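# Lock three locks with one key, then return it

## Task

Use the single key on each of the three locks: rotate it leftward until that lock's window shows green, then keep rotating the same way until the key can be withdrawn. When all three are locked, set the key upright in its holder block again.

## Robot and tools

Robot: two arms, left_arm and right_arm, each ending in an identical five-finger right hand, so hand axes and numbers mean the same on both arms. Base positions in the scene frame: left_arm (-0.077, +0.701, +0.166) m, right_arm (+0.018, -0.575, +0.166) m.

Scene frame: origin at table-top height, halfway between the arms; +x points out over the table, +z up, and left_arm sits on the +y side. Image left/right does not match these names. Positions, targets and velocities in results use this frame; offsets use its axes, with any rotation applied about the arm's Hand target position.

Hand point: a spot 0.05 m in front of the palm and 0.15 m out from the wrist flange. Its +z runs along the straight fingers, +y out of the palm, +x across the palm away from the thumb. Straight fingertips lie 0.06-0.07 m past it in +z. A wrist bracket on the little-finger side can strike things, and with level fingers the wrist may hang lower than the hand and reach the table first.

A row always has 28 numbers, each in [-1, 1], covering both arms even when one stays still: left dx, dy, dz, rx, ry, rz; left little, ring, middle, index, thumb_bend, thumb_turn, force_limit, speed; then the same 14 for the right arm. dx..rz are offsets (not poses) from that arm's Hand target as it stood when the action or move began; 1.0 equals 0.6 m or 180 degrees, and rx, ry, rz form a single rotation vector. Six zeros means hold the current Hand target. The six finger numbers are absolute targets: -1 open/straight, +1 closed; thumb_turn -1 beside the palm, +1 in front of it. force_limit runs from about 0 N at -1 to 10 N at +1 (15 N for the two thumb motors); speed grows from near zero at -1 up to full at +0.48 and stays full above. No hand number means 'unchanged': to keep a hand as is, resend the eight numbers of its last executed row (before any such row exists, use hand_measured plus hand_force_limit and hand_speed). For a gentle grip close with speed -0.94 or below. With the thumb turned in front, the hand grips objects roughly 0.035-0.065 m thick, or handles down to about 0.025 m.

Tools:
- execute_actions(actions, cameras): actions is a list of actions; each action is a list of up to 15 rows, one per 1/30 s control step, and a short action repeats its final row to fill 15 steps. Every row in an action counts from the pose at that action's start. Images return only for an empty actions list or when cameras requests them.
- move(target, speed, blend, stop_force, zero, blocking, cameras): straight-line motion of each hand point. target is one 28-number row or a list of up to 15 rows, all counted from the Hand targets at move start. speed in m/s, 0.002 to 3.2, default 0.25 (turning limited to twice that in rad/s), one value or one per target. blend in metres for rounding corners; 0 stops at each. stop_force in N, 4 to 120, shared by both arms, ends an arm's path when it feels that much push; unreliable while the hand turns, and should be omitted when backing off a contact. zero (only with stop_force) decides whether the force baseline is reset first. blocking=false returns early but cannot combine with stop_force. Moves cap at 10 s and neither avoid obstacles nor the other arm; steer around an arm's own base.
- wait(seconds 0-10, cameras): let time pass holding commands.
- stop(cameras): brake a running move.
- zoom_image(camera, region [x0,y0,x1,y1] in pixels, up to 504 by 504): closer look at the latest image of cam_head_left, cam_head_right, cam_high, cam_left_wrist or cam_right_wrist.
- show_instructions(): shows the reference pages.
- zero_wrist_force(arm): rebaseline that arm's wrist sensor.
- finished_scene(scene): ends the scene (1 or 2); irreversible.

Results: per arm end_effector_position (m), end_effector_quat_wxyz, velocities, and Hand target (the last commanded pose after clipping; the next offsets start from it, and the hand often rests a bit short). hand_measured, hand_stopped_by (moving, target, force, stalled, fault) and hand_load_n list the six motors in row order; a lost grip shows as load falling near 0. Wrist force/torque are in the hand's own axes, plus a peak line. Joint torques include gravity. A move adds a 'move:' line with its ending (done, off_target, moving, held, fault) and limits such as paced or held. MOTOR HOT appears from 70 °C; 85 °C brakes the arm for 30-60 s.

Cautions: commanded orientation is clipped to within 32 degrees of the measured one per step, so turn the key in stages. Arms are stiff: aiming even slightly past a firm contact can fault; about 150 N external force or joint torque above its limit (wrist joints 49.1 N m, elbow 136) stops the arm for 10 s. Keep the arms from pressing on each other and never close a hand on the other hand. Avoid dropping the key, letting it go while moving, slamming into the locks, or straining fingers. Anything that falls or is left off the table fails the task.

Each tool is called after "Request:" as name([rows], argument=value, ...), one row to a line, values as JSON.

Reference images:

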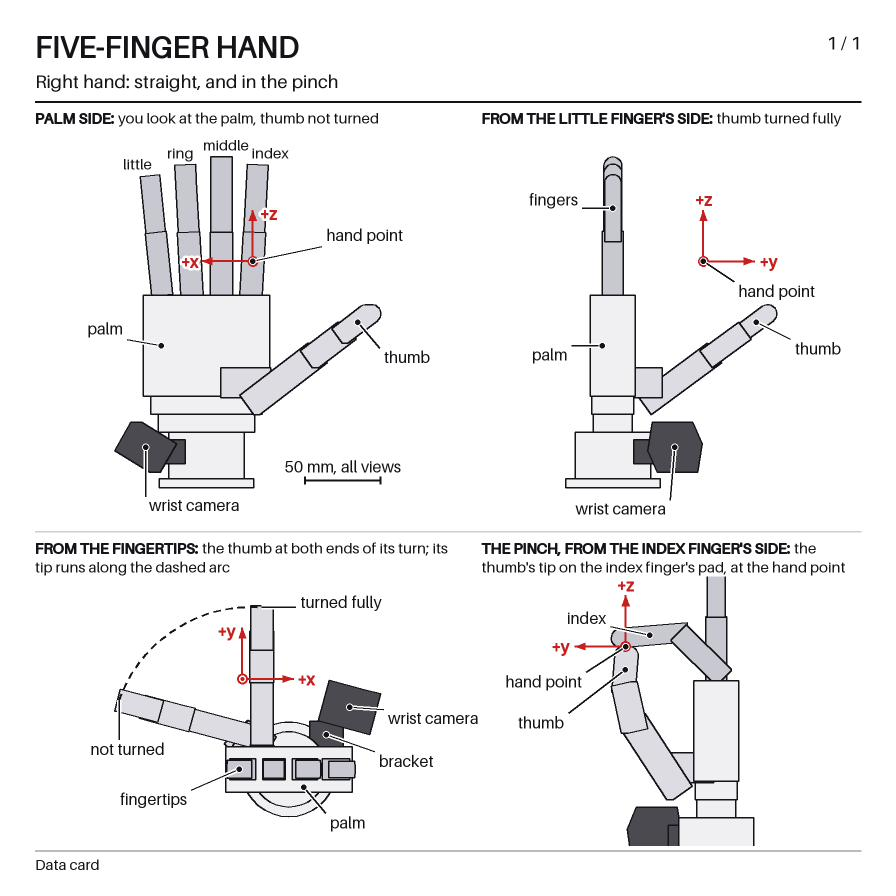

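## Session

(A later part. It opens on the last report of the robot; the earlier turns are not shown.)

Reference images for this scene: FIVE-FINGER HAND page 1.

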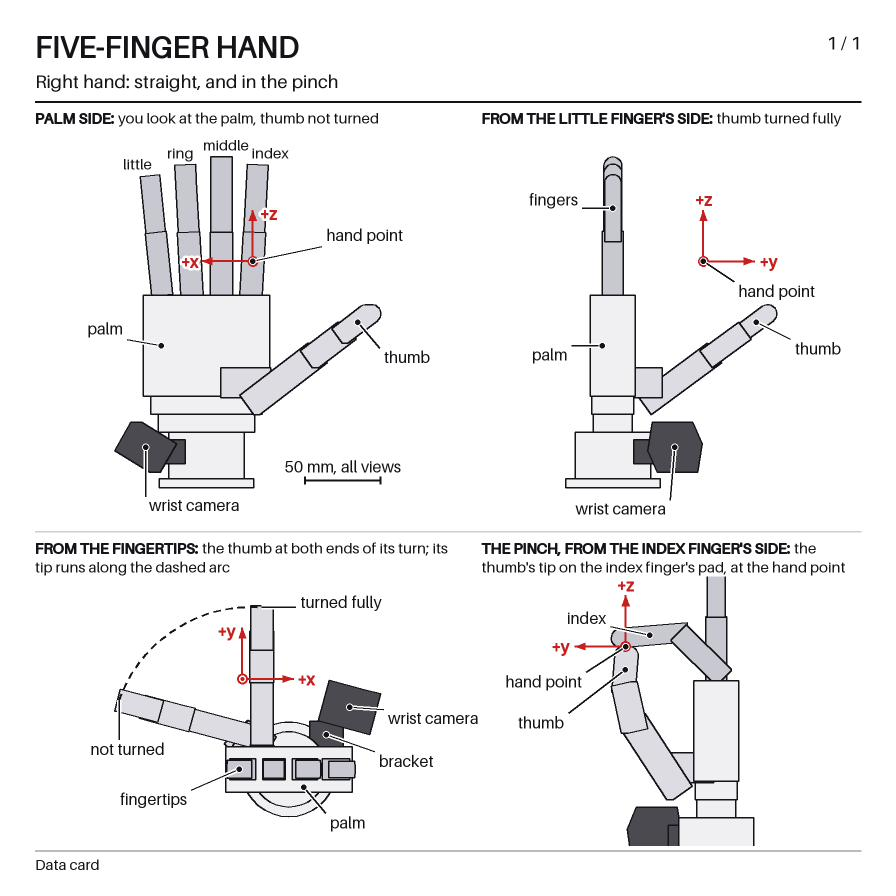

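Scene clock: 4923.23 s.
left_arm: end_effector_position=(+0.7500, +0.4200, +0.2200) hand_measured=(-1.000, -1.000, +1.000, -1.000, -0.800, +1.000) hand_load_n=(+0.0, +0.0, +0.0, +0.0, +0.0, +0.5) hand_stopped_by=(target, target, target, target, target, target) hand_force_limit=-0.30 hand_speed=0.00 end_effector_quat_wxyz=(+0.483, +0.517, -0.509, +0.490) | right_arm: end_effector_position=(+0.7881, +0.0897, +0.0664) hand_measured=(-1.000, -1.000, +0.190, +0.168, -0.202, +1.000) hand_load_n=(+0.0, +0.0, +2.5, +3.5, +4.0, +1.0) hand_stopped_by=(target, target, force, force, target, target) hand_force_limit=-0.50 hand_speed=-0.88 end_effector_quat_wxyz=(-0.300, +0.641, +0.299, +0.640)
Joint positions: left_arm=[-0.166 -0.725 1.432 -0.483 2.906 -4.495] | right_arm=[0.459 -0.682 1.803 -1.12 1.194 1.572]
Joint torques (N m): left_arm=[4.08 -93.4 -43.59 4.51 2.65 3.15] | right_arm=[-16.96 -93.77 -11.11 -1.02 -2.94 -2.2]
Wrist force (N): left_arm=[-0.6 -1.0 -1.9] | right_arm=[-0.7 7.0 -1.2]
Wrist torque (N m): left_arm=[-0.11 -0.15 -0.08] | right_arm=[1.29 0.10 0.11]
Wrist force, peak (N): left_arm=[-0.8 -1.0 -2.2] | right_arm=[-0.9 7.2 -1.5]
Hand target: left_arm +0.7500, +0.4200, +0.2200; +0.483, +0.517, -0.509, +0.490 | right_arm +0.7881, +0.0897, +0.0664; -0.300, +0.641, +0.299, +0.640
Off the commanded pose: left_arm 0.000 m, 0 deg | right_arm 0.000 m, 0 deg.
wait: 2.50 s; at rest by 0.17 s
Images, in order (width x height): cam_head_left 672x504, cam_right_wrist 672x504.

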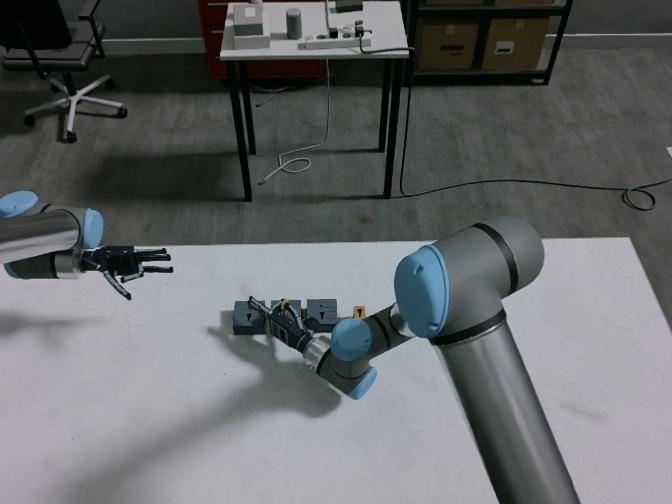

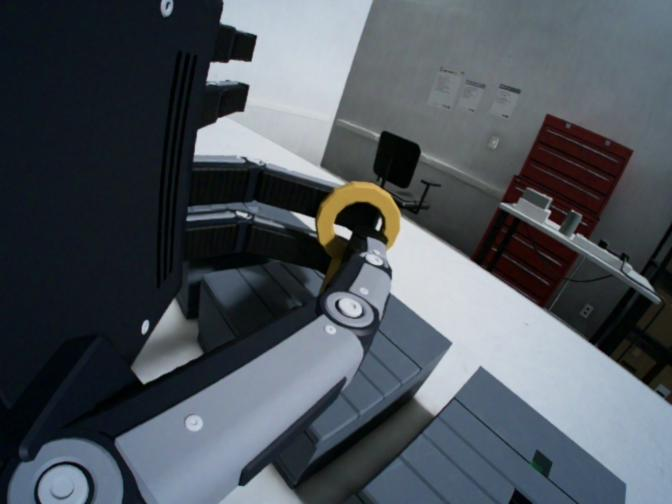

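Request:
move([
  [0,0,0,0,0,0,-1,-1,1,-1,-0.8,1,-0.3,0,-0.0096,-0.001,0,0,0,0.0556,-1,-1,0.7,0.7,-0.2,1,-0.5,-0.88],
  [0,0,0,0,0,0,-1,-1,1,-1,-0.8,1,-0.3,0,-0.0106,-0.0026,0,0,0,0.1111,-1,-1,0.7,0.7,-0.2,1,-0.5,-0.88],
], speed=0.05, blend=[0.001,0], stop_force=15, cameras=["cam_head_left","cam_right_wrist"])

Request:
zoom_image(camera="cam_head_left", region=[253, 285, 313, 345])

Request:
zoom_image(camera="cam_right_wrist", region=[310, 160, 510, 310])

Scene clock: 4990.03 s.
left_arm: end_effector_position=(+0.7500, +0.4200, +0.2200) hand_measured=(-1.000, -1.000, +1.000, -1.000, -0.800, +1.000) hand_load_n=(+0.0, +0.0, +0.5, +0.0, -0.5, +0.0) hand_stopped_by=(target, target, target, target, target, target) hand_force_limit=-0.30 hand_speed=0.00 end_effector_quat_wxyz=(+0.483, +0.517, -0.509, +0.490) | right_arm: end_effector_position=(+0.7817, +0.0882, +0.0664) hand_measured=(-1.000, -1.000, +0.190, +0.168, -0.202, +1.000) hand_load_n=(+0.0, +0.0, +2.5, +4.0, +2.0, +0.5) hand_stopped_by=(target, target, force, force, target, target) hand_force_limit=-0.50 hand_speed=-0.88 end_effector_quat_wxyz=(-0.407, +0.580, +0.406, +0.578)
Joint positions: left_arm=[-0.166 -0.725 1.432 -0.483 2.906 -4.495] | right_arm=[0.34 -0.675 1.784 -1.107 0.726 1.571]
Joint torques (N m): left_arm=[5.42 -91.99 -43.48 4.48 2.59 2.81] | right_arm=[-17.92 -79.08 -30.94 1.85 -3.76 -2.66]
Wrist force (N): left_arm=[-1.0 -0.6 -1.8] | right_arm=[-1.6 7.1 -1.3]
Wrist torque (N m): left_arm=[-0.06 -0.09 -0.09] | right_arm=[1.18 0.13 0.29]
Wrist force, peak (N): left_arm=[-0.9 -1.0 -2.2] | right_arm=[-1.1 7.9 -1.4]
Hand target: left_arm +0.7500, +0.4200, +0.2200; +0.483, +0.517, -0.509, +0.490 | right_arm +0.7817, +0.0882, +0.0664; -0.407, +0.580, +0.406, +0.578
Off the commanded pose: left_arm 0.000 m, 0 deg | right_arm 0.000 m, 0 deg.
move: done
Images, in order (width x height): cam_head_left 672x504, cam_right_wrist 672x504.

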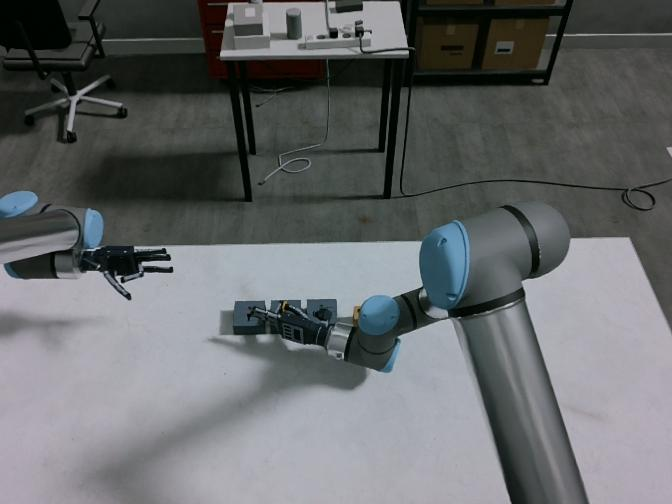

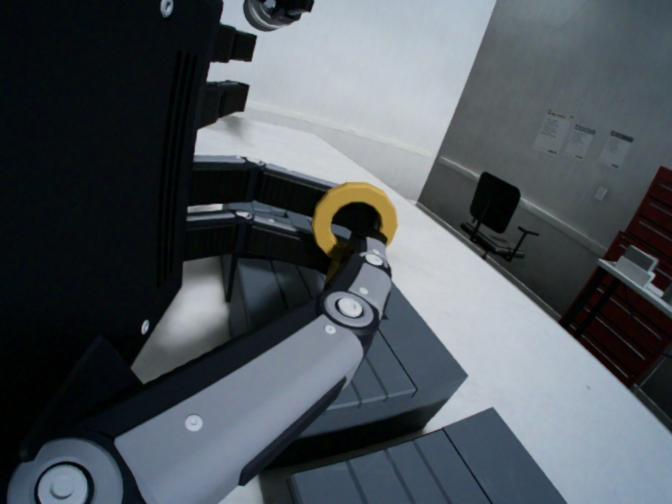

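Scaled by 8.400 from the camera's 672x504 image, which has a finer 960x720 frame.

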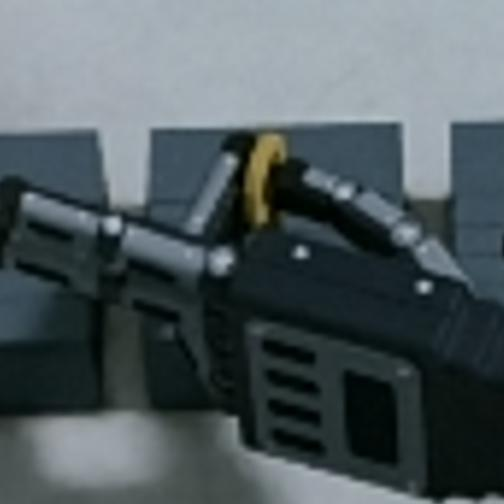

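Scaled by 2.520 from the camera's 672x504 image, which has a finer 960x720 frame.

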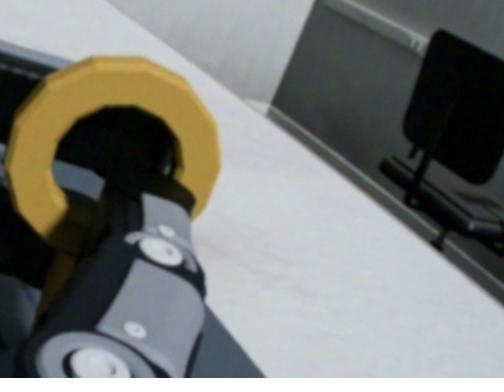

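Request:
move([
  [0,0,0,0,0,0,-1,-1,1,-1,-0.8,1,-0.3,0,-0.0007,-0.0018,0,0,0,0.0556,-1,-1,0.7,0.7,-0.2,1,-0.5,-0.88],
  [0,0,0,0,0,0,-1,-1,1,-1,-0.8,1,-0.3,0,-0.0012,-0.0037,0,0,0,0.1111,-1,-1,0.7,0.7,-0.2,1,-0.5,-0.88],
  [0,0,0,0,0,0,-1,-1,1,-1,-0.8,1,-0.3,0,-0.0013,-0.0056,0,0,0,0.1667,-1,-1,0.7,0.7,-0.2,1,-0.5,-0.88],
], speed=0.05, blend=[0.001,0.001,0], stop_force=20, cameras=["cam_head_left","cam_right_wrist"])

Request:
zoom_image(camera="cam_head_left", region=[253, 285, 313, 345])

Request:
zoom_image(camera="cam_right_wrist", region=[310, 160, 510, 310])

Scene clock: 5009.47 s.
left_arm: end_effector_position=(+0.7500, +0.4200, +0.2200) hand_measured=(-1.000, -1.000, +1.000, -1.000, -0.800, +1.000) hand_load_n=(+0.0, +0.0, +0.0, +0.0, +0.0, +0.0) hand_stopped_by=(target, target, target, target, target, target) hand_force_limit=-0.30 hand_speed=0.00 end_effector_quat_wxyz=(+0.483, +0.517, -0.509, +0.490) | right_arm: end_effector_position=(+0.7809, +0.0848, +0.0664) hand_measured=(-1.000, -1.000, +0.190, +0.168, -0.200, +1.000) hand_load_n=(+0.0, +0.0, +6.0, +3.0, +1.0, +0.0) hand_stopped_by=(target, target, force, force, target, target) hand_force_limit=-0.50 hand_speed=-0.88 end_effector_quat_wxyz=(+0.542, -0.455, -0.542, -0.453)
Joint positions: left_arm=[-0.166 -0.725 1.432 -0.483 2.906 -4.495] | right_arm=[0.229 -0.596 1.57 -0.959 0.091 1.558]
Joint torques (N m): left_arm=[4.11 -91.71 -43.33 4.31 2.37 2.68] | right_arm=[-13.07 -85.71 -35.45 3.19 -3.61 -1.74]
Wrist force (N): left_arm=[-0.9 -0.8 -2.0] | right_arm=[-2.9 6.5 -4.8]
Wrist torque (N m): left_arm=[-0.08 -0.11 -0.09] | right_arm=[1.00 0.12 0.33]
Wrist force, peak (N): left_arm=[-1.0 -0.8 -2.1] | right_arm=[-2.2 8.1 -6.1]
Hand target: left_arm +0.7500, +0.4200, +0.2200; +0.483, +0.517, -0.509, +0.490 | right_arm +0.7809, +0.0848, +0.0664; +0.542, -0.455, -0.542, -0.453
Off the commanded pose: left_arm 0.000 m, 0 deg | right_arm 0.000 m, 0 deg.
move: done
Images, in order (width x height): cam_head_left 672x504, cam_right_wrist 672x504.

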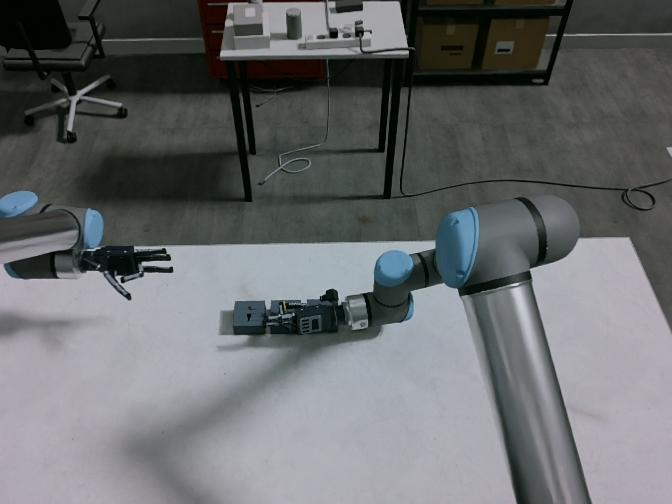

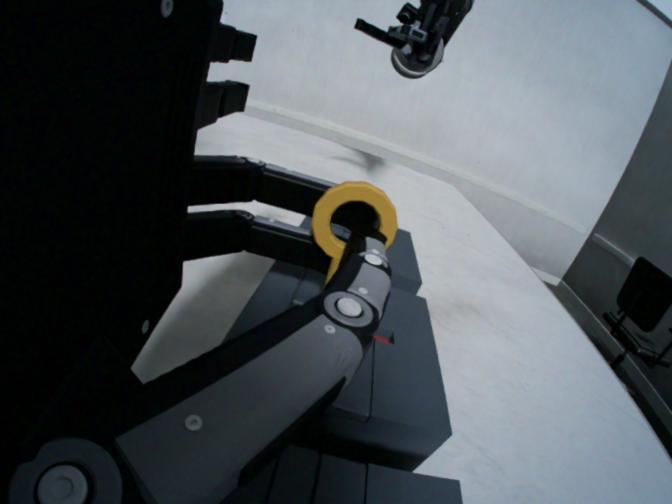

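Scaled by 8.400 from the camera's 672x504 image, which has a finer 960x720 frame.

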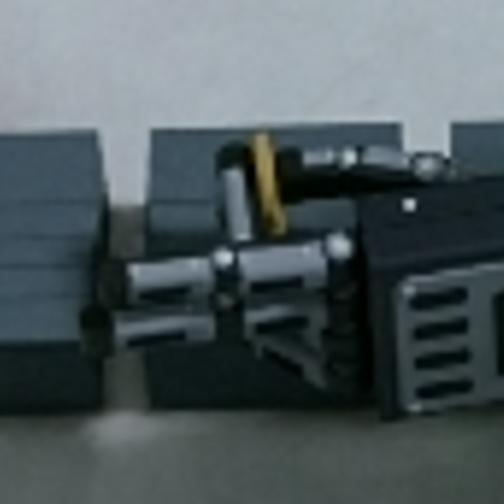

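Scaled by 2.520 from the camera's 672x504 image, which has a finer 960x720 frame.

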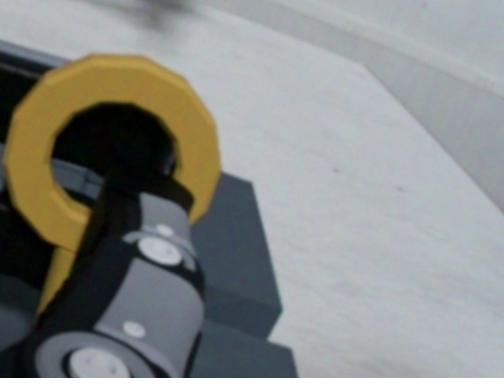

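Request:
move([
  [0,0,0,0,0,0,-1,-1,1,-1,-0.8,1,-0.3,0,0.0003,-0.0018,0,0,0,0.0556,-1,-1,0.7,0.7,-0.2,1,-0.5,-0.88],
], speed=0.05, stop_force=20, cameras=["cam_head_left","cam_right_wrist"])

Request:
zoom_image(camera="cam_head_left", region=[253, 285, 313, 345])

Request:
zoom_image(camera="cam_right_wrist", region=[310, 160, 510, 360])

Scene clock: 5045.13 s.
left_arm: end_effector_position=(+0.7500, +0.4200, +0.2200) hand_measured=(-1.000, -1.000, +1.000, -1.000, -0.800, +1.000) hand_load_n=(+0.0, -0.5, +0.0, +0.0, +0.0, +0.0) hand_stopped_by=(target, target, target, target, target, target) hand_force_limit=-0.30 hand_speed=0.00 end_effector_quat_wxyz=(+0.483, +0.517, -0.509, +0.490) | right_arm: end_effector_position=(+0.7811, +0.0837, +0.0664) hand_measured=(-1.000, -1.000, +0.190, +0.168, -0.200, +1.000) hand_load_n=(+0.0, +0.0, +7.5, +3.0, +1.0, +0.0) hand_stopped_by=(target, target, force, force, target, target) hand_force_limit=-0.50 hand_speed=-0.88 end_effector_quat_wxyz=(+0.580, -0.406, -0.580, -0.404)
Joint positions: left_arm=[-0.166 -0.725 1.432 -0.483 2.906 -4.495] | right_arm=[0.215 -0.557 1.471 -0.928 -0.097 1.587]
Joint torques (N m): left_arm=[4.29 -92.64 -44.38 4.35 2.74 2.52] | right_arm=[-16.46 -88.53 -36.24 3.5 -3.85 -2.53]
Wrist force (N): left_arm=[-0.5 -1.1 -2.2] | right_arm=[-1.3 8.7 -2.1]
Wrist torque (N m): left_arm=[-0.11 -0.14 -0.09] | right_arm=[1.04 0.05 0.39]
Wrist force, peak (N): left_arm=[-0.5 -1.1 -2.2] | right_arm=[-1.3 7.5 -5.5]
Hand target: left_arm +0.7500, +0.4200, +0.2200; +0.483, +0.517, -0.509, +0.490 | right_arm +0.7811, +0.0837, +0.0664; +0.580, -0.406, -0.580, -0.404
Off the commanded pose: left_arm 0.000 m, 0 deg | right_arm 0.000 m, 0 deg.
move: done
Images, in order (width x height): cam_head_left 672x504, cam_right_wrist 672x504.

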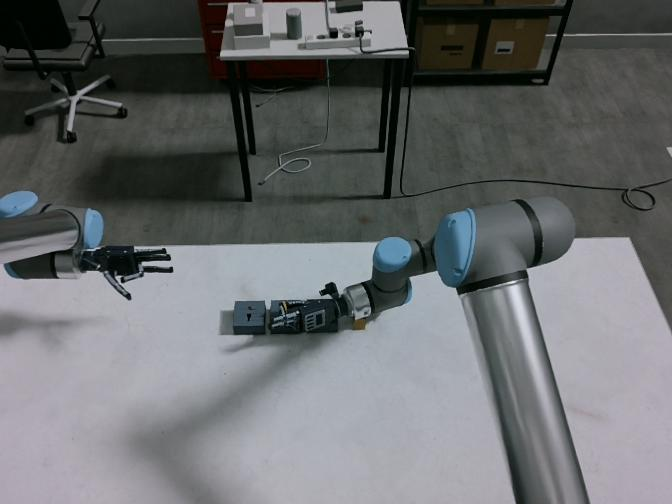

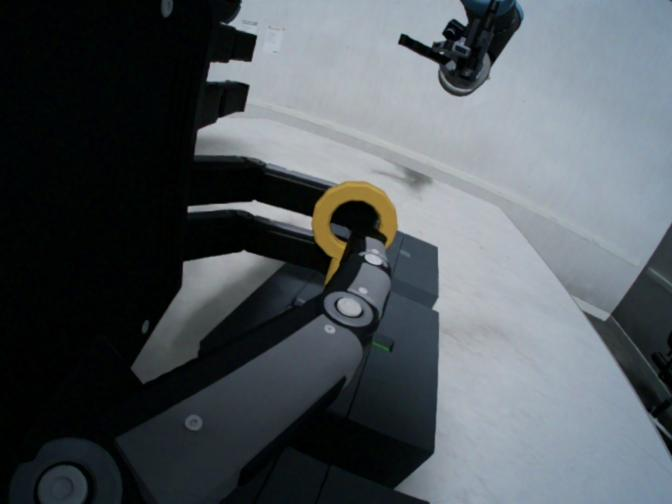

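Scaled by 8.400 from the camera's 672x504 image, which has a finer 960x720 frame.

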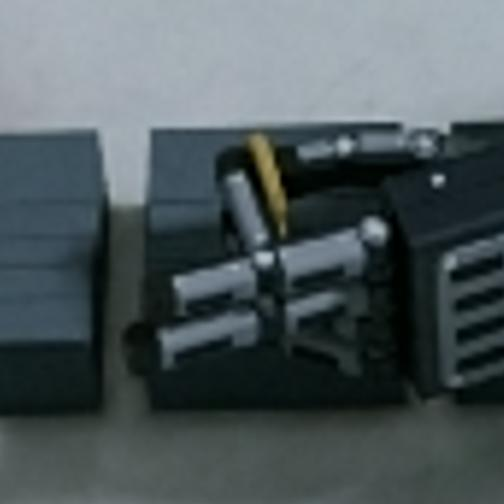

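Scaled by 2.520 from the camera's 672x504 image, which has a finer 960x720 frame.

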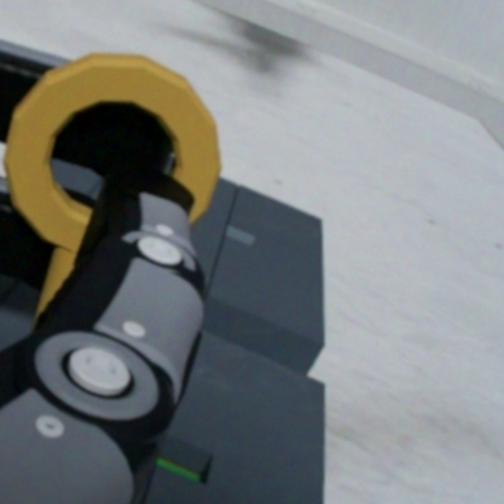

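Request:
move([
  [0,0,0,0,0,0,-1,-1,1,-1,-0.8,1,-0.3,0,0.0013,-0.0035,0,0,0,0.1111,-1,-1,0.7,0.7,-0.2,1,-0.5,-0.88],
  [0,0,0,0,0,0,-1,-1,1,-1,-0.8,1,-0.3,0,0.0038,-0.0064,0,0,0,0.2222,-1,-1,0.7,0.7,-0.2,1,-0.5,-0.88],
], speed=0.08, blend=[0.001,0], stop_force=20, cameras=["cam_head_left","cam_right_wrist"])

Request:
zoom_image(camera="cam_head_left", region=[253, 285, 313, 345])

Request:
zoom_image(camera="cam_right_wrist", region=[310, 160, 510, 360])

Scene clock: 5076.40 s.
left_arm: end_effector_position=(+0.7500, +0.4200, +0.2200) hand_measured=(-1.000, -1.000, +1.000, -1.000, -0.800, +1.000) hand_load_n=(+0.0, +0.0, +0.0, +0.0, +0.0, +0.5) hand_stopped_by=(target, target, target, target, target, target) hand_force_limit=-0.30 hand_speed=0.00 end_effector_quat_wxyz=(+0.483, +0.517, -0.509, +0.490) | right_arm: end_effector_position=(+0.7834, +0.0799, +0.0664) hand_measured=(-1.000, -1.000, +0.190, +0.168, -0.200, +1.000) hand_load_n=(+0.0, +0.0, +5.5, +0.5, +4.0, -0.5) hand_stopped_by=(target, target, force, force, target, target) hand_force_limit=-0.50 hand_speed=-0.88 end_effector_quat_wxyz=(+0.683, -0.183, -0.683, -0.181)
Joint positions: left_arm=[-0.166 -0.725 1.432 -0.483 2.906 -4.495] | right_arm=[0.251 -0.308 0.89 -0.585 -0.76 1.574]
Joint torques (N m): left_arm=[3.68 -94.59 -43.54 4.24 2.28 2.35] | right_arm=[24.7 -104.35 -43.49 4.54 -3.37 -2.29]
Wrist force (N): left_arm=[-0.8 -1.0 -1.8] | right_arm=[0.3 7.2 -1.9]
Wrist torque (N m): left_arm=[-0.13 -0.12 -0.10] | right_arm=[1.23 0.01 0.29]
Wrist force, peak (N): left_arm=[-0.7 -1.0 -2.2] | right_arm=[0.8 10.1 -5.3]
Hand target: left_arm +0.7500, +0.4200, +0.2200; +0.483, +0.517, -0.509, +0.490 | right_arm +0.7834, +0.0799, +0.0664; +0.683, -0.183, -0.683, -0.181
Off the commanded pose: left_arm 0.000 m, 0 deg | right_arm 0.000 m, 0 deg.
move: done
Images, in order (width x height): cam_head_left 672x504, cam_right_wrist 672x504.

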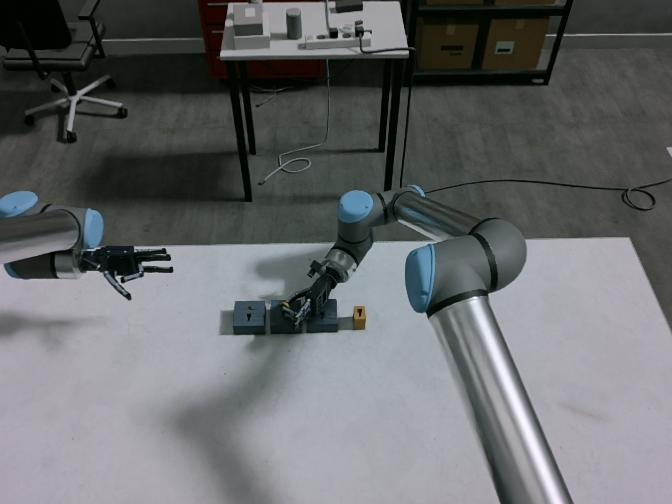

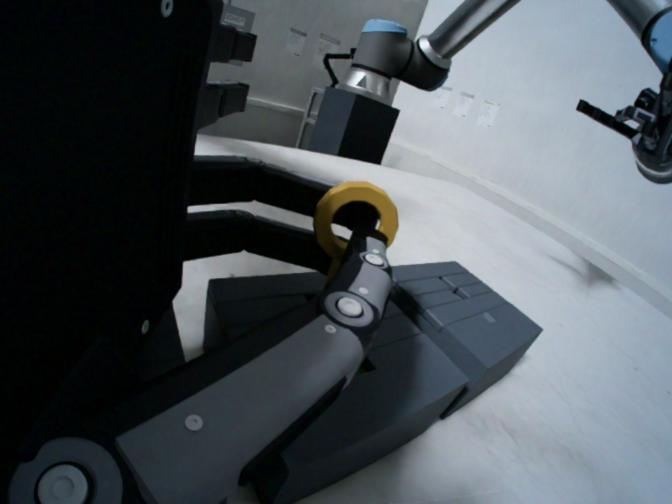

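Scaled by 8.400 from the camera's 672x504 image, which has a finer 960x720 frame.

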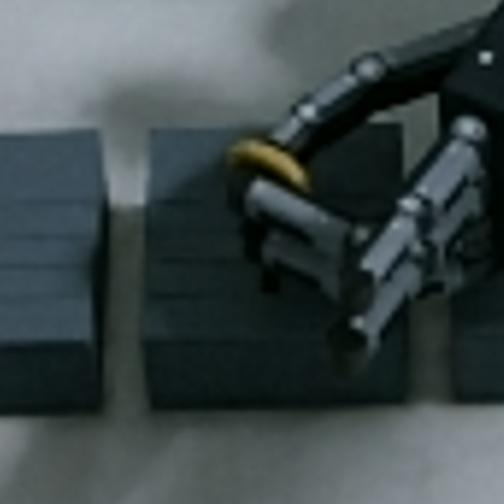

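Scaled by 2.520 from the camera's 672x504 image, which has a finer 960x720 frame.

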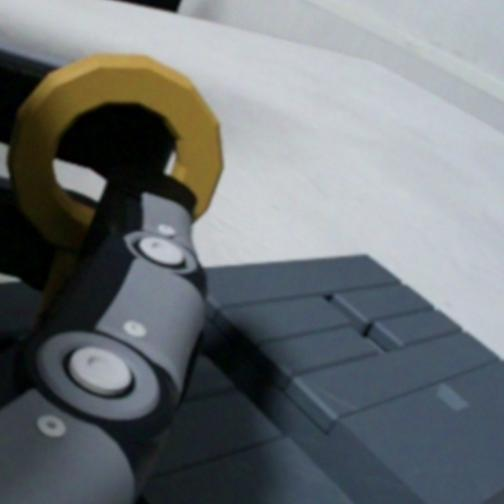

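Request:
move([
  [0,0,0,0,0,0,-1,-1,1,-1,-0.8,1,-0.3,0,0.0033,-0.0018,0,0,0,0.1111,-1,-1,0.7,0.7,-0.2,1,-0.5,-0.88],
  [0,0,0,0,0,0,-1,-1,1,-1,-0.8,1,-0.3,0,0.0071,-0.0024,0,0,0,0.2222,-1,-1,0.7,0.7,-0.2,1,-0.5,-0.88],
], speed=0.08, blend=[0.001,0], stop_force=20, cameras=["cam_head_left","cam_head_right","cam_right_wrist"])

Request:
zoom_image(camera="cam_head_left", region=[253, 285, 313, 345])

Scene clock: 5106.97 s.
left_arm: end_effector_position=(+0.7500, +0.4200, +0.2200) hand_measured=(-1.000, -1.000, +1.000, -1.000, -0.800, +1.000) hand_load_n=(+0.0, +0.0, +0.0, +0.0, +0.0, +0.0) hand_stopped_by=(target, target, target, target, target, target) hand_force_limit=-0.30 hand_speed=0.00 end_effector_quat_wxyz=(+0.483, +0.517, -0.509, +0.490) | right_arm: end_effector_position=(+0.7854, +0.0771, +0.0667) hand_measured=(-1.000, -1.000, +0.190, +0.168, -0.202, +1.000) hand_load_n=(+0.0, +0.0, +0.0, +0.0, +7.0, +0.5) hand_stopped_by=(target, target, force, force, target, target) hand_force_limit=-0.50 hand_speed=-0.88 end_effector_quat_wxyz=(+0.670, +0.035, -0.741, +0.029)
Joint positions: left_arm=[-0.166 -0.725 1.432 -0.483 2.906 -4.495] | right_arm=[0.353 0.071 0.035 -0.21 -1.272 1.598]
Joint torques (N m): left_arm=[2.26 -92.22 -44.52 4.04 2.31 2.13] | right_arm=[21.69 -134.72 -46.12 -1.03 -4.39 0.59]
Wrist force (N): left_arm=[-0.6 -0.5 -1.8] | right_arm=[-0.6 10.8 -6.0]
Wrist torque (N m): left_arm=[-0.04 -0.15 -0.07] | right_arm=[1.16 0.25 0.06]
Wrist force, peak (N): left_arm=[-0.6 -1.1 -2.1] | right_arm=[-0.9 12.6 -8.5]
Hand target: left_arm +0.7500, +0.4200, +0.2200; +0.483, +0.517, -0.509, +0.490 | right_arm +0.7876, +0.0784, +0.0664; +0.704, +0.062, -0.705, +0.063
Off the commanded pose: left_arm 0.000 m, 0 deg | right_arm 0.003 m, 7 deg.
elbow stopped short (right arm): the move would have taken joint 3 (elbow) straighter than the controller allows.
move: off_target (right_arm)
Images, in order (width x height): cam_head_left 672x504, cam_head_right 672x504, cam_right_wrist 672x504.

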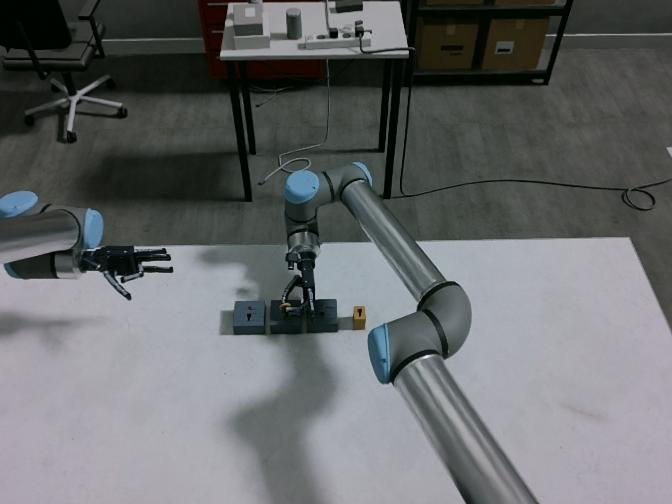

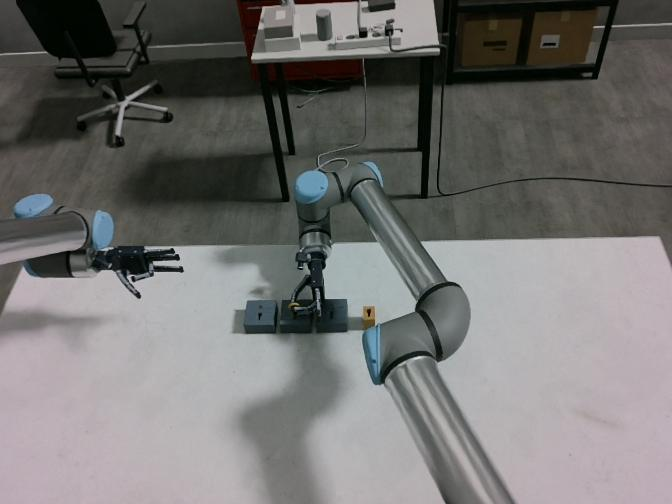

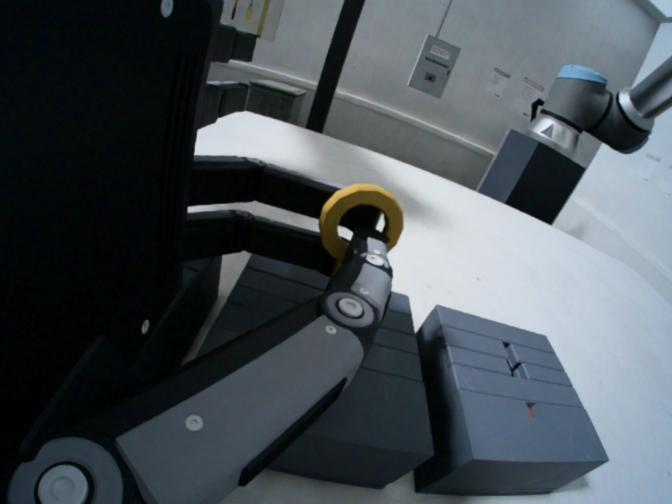

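Scaled by 8.400 from the camera's 672x504 image, which has a finer 960x720 frame.

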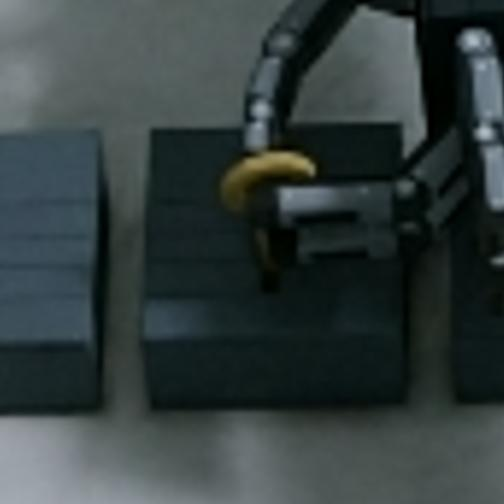

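Request:
move(target=[0,0,0,0,0,0,-1,-1,1,-1,-0.8,1,-0.3,0,-0.0037,-0.0022,0,0,0,-0.028,-1,-1,-0.5,-0.5,-0.6,1,-0.5,-0.5], cameras=[])

Request:
move([
  [0,0,0,0,0,0,-1,-1,1,-1,-0.8,1,-0.3,0,0.0074,-0.083,0,0,0,0,-1,-1,-0.5,-0.5,-0.6,1,-0.5,-0.5],
  [0,0,0,0,0,0,-1,-1,1,-1,-0.8,1,-0.3,0,-0.0423,-0.1285,0.2227,0,0,-0.472,-1,-1,-0.5,-0.5,-0.6,1,-0.5,-0.5],
  [0,0,0,0,0,0,-1,-1,1,-1,-0.8,1,-0.3,0,-0.0575,0.0887,0.156,0,0,-0.8887,-1,-1,-0.5,-0.5,-0.6,1,-0.5,-0.5],
], speed=[0.06,0.3,0.3], blend=[0.003,0.03,0], cameras=["cam_head_left","cam_right_wrist"])

Request:
zoom_image(camera="cam_head_left", region=[253, 285, 313, 345])

Scene clock: 5138.90 s.
left_arm: end_effector_position=(+0.7500, +0.4200, +0.2200) hand_measured=(-1.000, -1.000, +1.000, -1.000, -0.800, +1.000) hand_load_n=(+0.0, +0.0, +0.0, +0.0, +0.0, +0.0) hand_stopped_by=(target, target, target, target, target, target) hand_force_limit=-0.30 hand_speed=0.00 end_effector_quat_wxyz=(+0.483, +0.517, -0.509, +0.490) | right_arm: end_effector_position=(+0.7834, +0.0760, +0.0667) hand_measured=(-1.000, -1.000, -0.500, -0.500, -0.600, +1.000) hand_load_n=(+0.0, +0.0, +0.0, +0.0, +0.0, +0.0) hand_stopped_by=(target, target, target, target, target, target) hand_force_limit=-0.50 hand_speed=-0.50 end_effector_quat_wxyz=(+0.690, +0.017, -0.723, +0.016)
Joint positions: left_arm=[-0.166 -0.725 1.432 -0.483 2.906 -4.495] | right_arm=[0.344 0.082 0.035 -0.167 -1.235 1.587]
Joint torques (N m): left_arm=[3.32 -93.64 -44.35 3.96 2.28 1.98] | right_arm=[-15.39 -115.83 -36.02 4.8 2.2 -2.33]
Wrist force (N): left_arm=[-0.6 -0.7 -1.8] | right_arm=[-0.5 7.2 -1.4]
Wrist torque (N m): left_arm=[-0.08 -0.15 -0.07] | right_arm=[1.26 0.17 0.28]
Wrist force, peak (N): left_arm=[-0.6 -0.9 -2.2] | right_arm=[-0.9 11.1 -6.2]
Hand target: left_arm +0.7500, +0.4200, +0.2200; +0.483, +0.517, -0.509, +0.490 | right_arm +0.7854, +0.0771, +0.0664; +0.706, +0.031, -0.707, +0.032
Off the commanded pose: left_arm 0.000 m, 0 deg | right_arm 0.002 m, 4 deg.
elbow stopped short (right arm): the move would have taken joint 3 (elbow) straighter than the controller allows.
move: off_target (right_arm)
No camera images: "cameras" was empty.

Scene clock: 5145.07 s.
left_arm: end_effector_position=(+0.7500, +0.4200, +0.2200) hand_measured=(-1.000, -1.000, +1.000, -1.000, -0.800, +1.000) hand_load_n=(+0.0, +0.0, +0.0, +0.0, +0.0, +0.0) hand_stopped_by=(target, target, target, target, target, target) hand_force_limit=-0.30 hand_speed=0.00 end_effector_quat_wxyz=(+0.483, +0.517, -0.509, +0.490) | right_arm: end_effector_position=(+0.7509, +0.1303, +0.1600) hand_measured=(-1.000, -1.000, -0.500, -0.500, -0.600, +1.000) hand_load_n=(+0.0, +0.0, +0.0, +0.0, +0.0, +0.5) hand_stopped_by=(target, target, target, target, target, target) hand_force_limit=-0.50 hand_speed=-0.50 end_effector_quat_wxyz=(-0.154, +0.691, +0.153, +0.690)
Joint positions: left_arm=[-0.166 -0.725 1.432 -0.483 2.906 -4.495] | right_arm=[0.687 -0.769 1.708 -0.938 1.859 1.573]
Joint torques (N m): left_arm=[2.37 -93.63 -43.8 4 2.12 1.79] | right_arm=[23.92 -79.13 -36.6 1.21 3.43 -1.64]
Wrist force (N): left_arm=[-0.8 -0.8 -1.9] | right_arm=[-0.4 7.4 -0.7]
Wrist torque (N m): left_arm=[-0.08 -0.12 -0.09] | right_arm=[1.28 0.20 0.01]
Wrist force, peak (N): left_arm=[-0.8 -0.9 -2.2] | right_arm=[-0.3 7.7 -1.1]
Hand target: left_arm +0.7500, +0.4200, +0.2200; +0.483, +0.517, -0.509, +0.490 | right_arm +0.7509, +0.1303, +0.1600; -0.154, +0.691, +0.153, +0.690
Off the commanded pose: left_arm 0.000 m, 0 deg | right_arm 0.000 m, 0 deg.
move: done
Images, in order (width x height): cam_head_left 672x504, cam_right_wrist 672x504.

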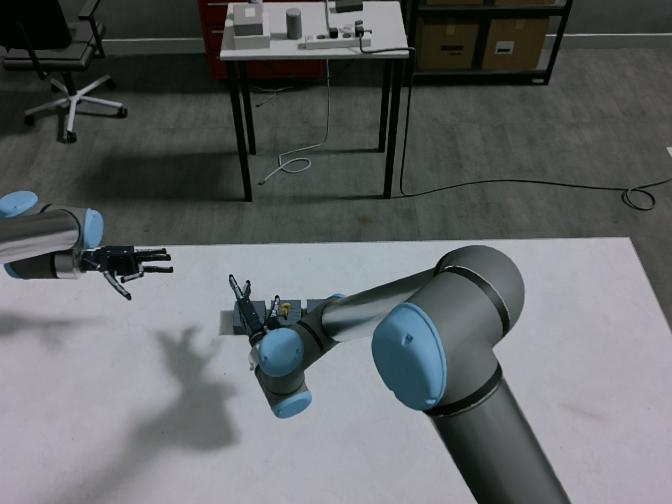

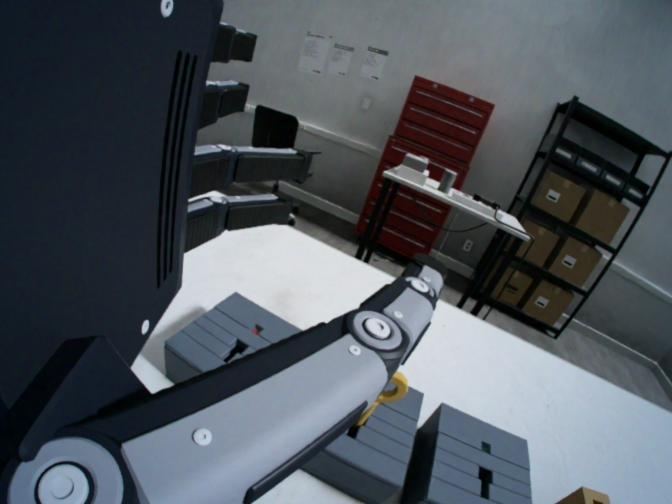

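Scaled by 8.400 from the camera's 672x504 image, which has a finer 960x720 frame.

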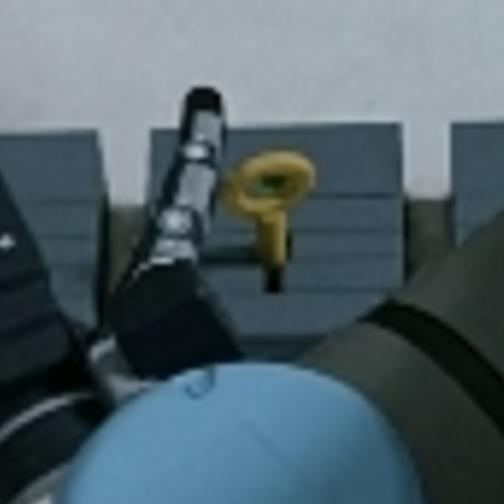

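Request:
move([
  [0,0,0,0,0,0,-1,-1,1,-1,-0.8,1,-0.3,0,-0.004,-0.0158,-0.156,0,0,0.0278,-1,-1,-0.5,-0.5,-0.2,1,-0.5,-0.5],
  [0,0,0,0,0,0,-1,-1,1,-1,-0.8,1,-0.3,0,0.0416,-0.0781,-0.156,0,0,0.0278,-1,-1,-0.5,-0.5,-0.2,1,-0.5,-0.5],
], speed=[0.12,0.06], blend=[0.002,0], stop_force=6, cameras=["cam_head_left","cam_right_wrist"])

Request:
zoom_image(camera="cam_head_left", region=[253, 285, 313, 345])

Request:
zoom_image(camera="cam_right_wrist", region=[310, 160, 510, 310])

Scene clock: 5169.93 s.
left_arm: end_effector_position=(+0.7500, +0.4200, +0.2200) hand_measured=(-1.000, -1.000, +1.000, -1.000, -0.800, +1.000) hand_load_n=(+0.0, +0.0, +0.0, +0.0, +0.0, +0.0) hand_stopped_by=(target, target, target, target, target, target) hand_force_limit=-0.30 hand_speed=0.00 end_effector_quat_wxyz=(+0.483, +0.517, -0.509, +0.490) | right_arm: end_effector_position=(+0.7759, +0.0835, +0.0664) hand_measured=(-1.000, -1.000, -0.500, -0.500, -0.200, +1.000) hand_load_n=(+0.0, +0.0, +0.0, +0.0, +0.0, +0.0) hand_stopped_by=(target, target, target, target, target, target) hand_force_limit=-0.50 hand_speed=-0.50 end_effector_quat_wxyz=(-0.184, +0.683, +0.183, +0.682)
Joint positions: left_arm=[-0.166 -0.725 1.432 -0.483 2.906 -4.495] | right_arm=[0.59 -0.669 1.766 -1.096 1.674 1.573]
Joint torques (N m): left_arm=[2.09 -92.68 -44.51 3.7 2.28 1.76] | right_arm=[-18.93 -96.5 -10.38 -5.06 -3.4 -2.43]
Wrist force (N): left_arm=[-0.3 -1.0 -1.8] | right_arm=[-0.4 7.2 -0.9]
Wrist torque (N m): left_arm=[-0.10 -0.18 -0.06] | right_arm=[1.25 0.17 0.13]
Wrist force, peak (N): left_arm=[-0.9 -0.8 -2.2] | right_arm=[-0.3 7.7 -0.9]
Hand target: left_arm +0.7500, +0.4200, +0.2200; +0.483, +0.517, -0.509, +0.490 | right_arm +0.7759, +0.0835, +0.0664; -0.184, +0.683, +0.183, +0.682
Off the commanded pose: left_arm 0.000 m, 0 deg | right_arm 0.000 m, 0 deg.
move: done
Images, in order (width x height): cam_head_left 672x504, cam_right_wrist 672x504.

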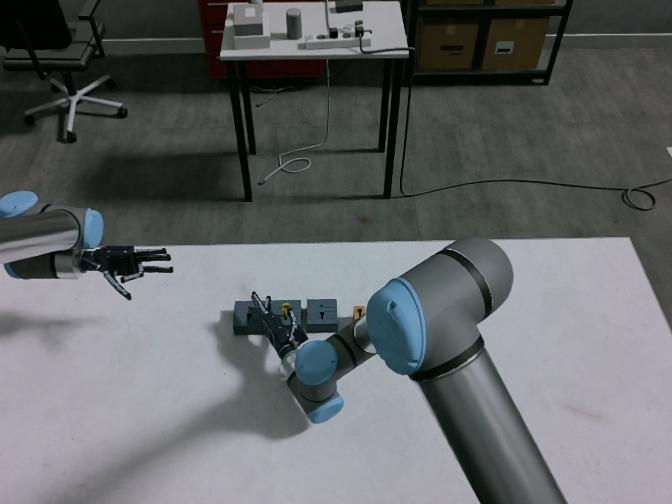

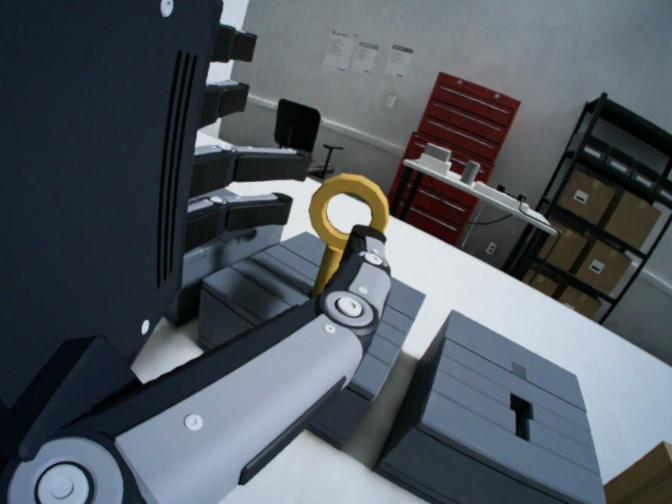

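Scaled by 8.400 from the camera's 672x504 image, which has a finer 960x720 frame.

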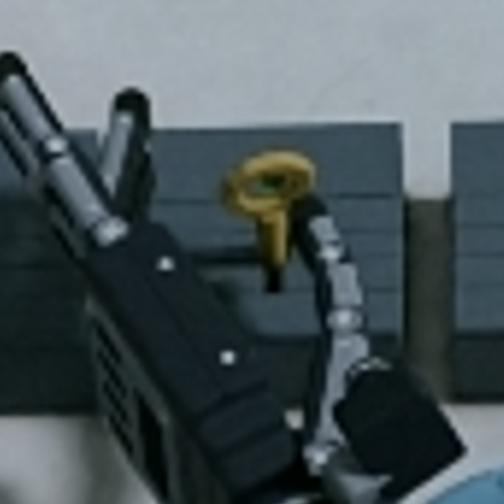

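Scaled by 2.520 from the camera's 672x504 image, which has a finer 960x720 frame.

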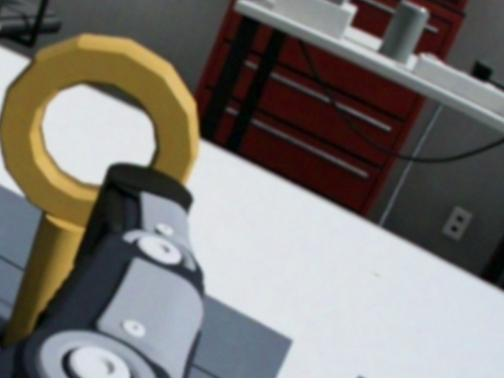

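Request:
move([
  [0,0,0,0,0,0,-1,-1,1,-1,-0.8,1,-0.3,0,0.0196,0.0162,0,0,0,0,-1,-1,-0.5,-0.5,-0.2,1,-0.5,-0.5],
], speed=0.02, stop_force=4, cameras=["cam_head_left","cam_right_wrist"])

Request:
zoom_image(camera="cam_head_left", region=[253, 285, 313, 345])

Request:
zoom_image(camera="cam_right_wrist", region=[310, 160, 510, 310])

Scene clock: 5180.17 s.
left_arm: end_effector_position=(+0.7500, +0.4200, +0.2200) hand_measured=(-1.000, -1.000, +1.000, -1.000, -0.800, +1.000) hand_load_n=(+0.0, +0.0, +0.0, +0.0, +0.0, +0.5) hand_stopped_by=(target, target, target, target, target, target) hand_force_limit=-0.30 hand_speed=0.00 end_effector_quat_wxyz=(+0.483, +0.517, -0.509, +0.490) | right_arm: end_effector_position=(+0.7876, +0.0932, +0.0664) hand_measured=(-1.000, -1.000, -0.500, -0.500, -0.200, +1.000) hand_load_n=(+0.0, +0.0, +0.0, +0.0, +0.0, +0.5) hand_stopped_by=(target, target, target, target, target, target) hand_force_limit=-0.50 hand_speed=-0.50 end_effector_quat_wxyz=(-0.184, +0.683, +0.183, +0.682)
Joint positions: left_arm=[-0.166 -0.725 1.432 -0.483 2.906 -4.495] | right_arm=[0.591 -0.657 1.732 -1.074 1.675 1.573]
Joint torques (N m): left_arm=[1.81 -93.09 -43.13 3.97 2.43 1.82] | right_arm=[22.7 -79.27 -32.56 1.23 3.7 -2.21]
Wrist force (N): left_arm=[-0.6 -0.7 -1.9] | right_arm=[-0.6 7.0 -0.8]
Wrist torque (N m): left_arm=[-0.07 -0.15 -0.07] | right_arm=[1.21 0.19 0.12]
Wrist force, peak (N): left_arm=[-0.4 -1.0 -2.3] | right_arm=[-0.5 7.6 -1.1]
Hand target: left_arm +0.7500, +0.4200, +0.2200; +0.483, +0.517, -0.509, +0.490 | right_arm +0.7876, +0.0932, +0.0664; -0.184, +0.683, +0.183, +0.682
Off the commanded pose: left_arm 0.000 m, 0 deg | right_arm 0.000 m, 0 deg.
move: done
Images, in order (width x height): cam_head_left 672x504, cam_right_wrist 672x504.

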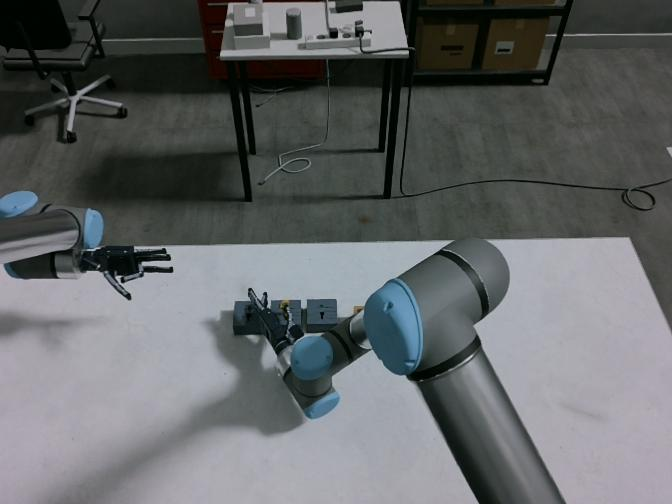

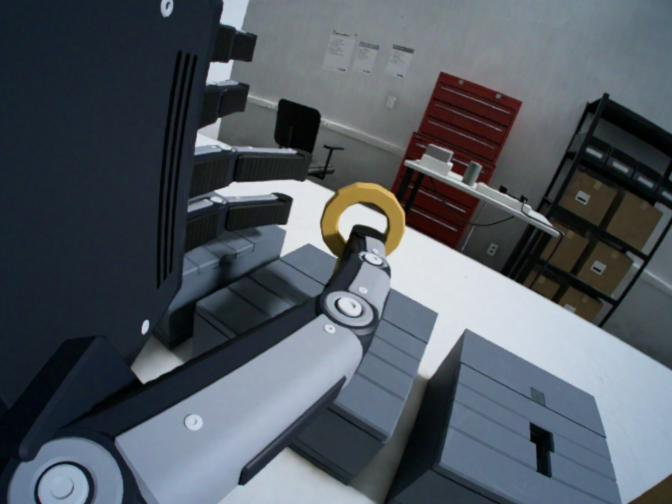

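Scaled by 8.400 from the camera's 672x504 image, which has a finer 960x720 frame.

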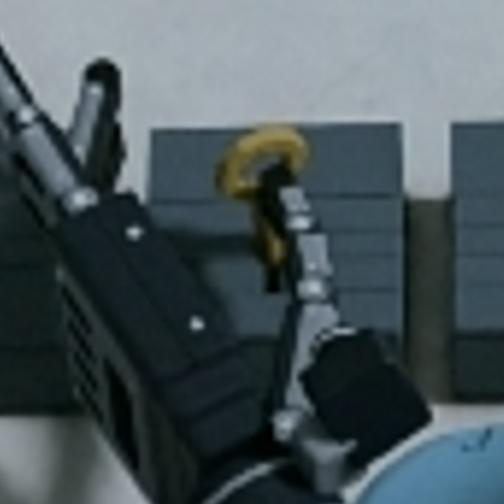

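Scaled by 2.520 from the camera's 672x504 image, which has a finer 960x720 frame.

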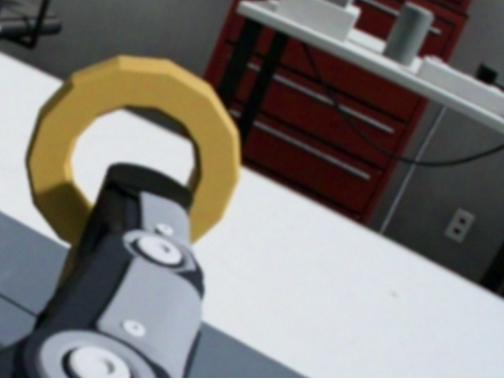

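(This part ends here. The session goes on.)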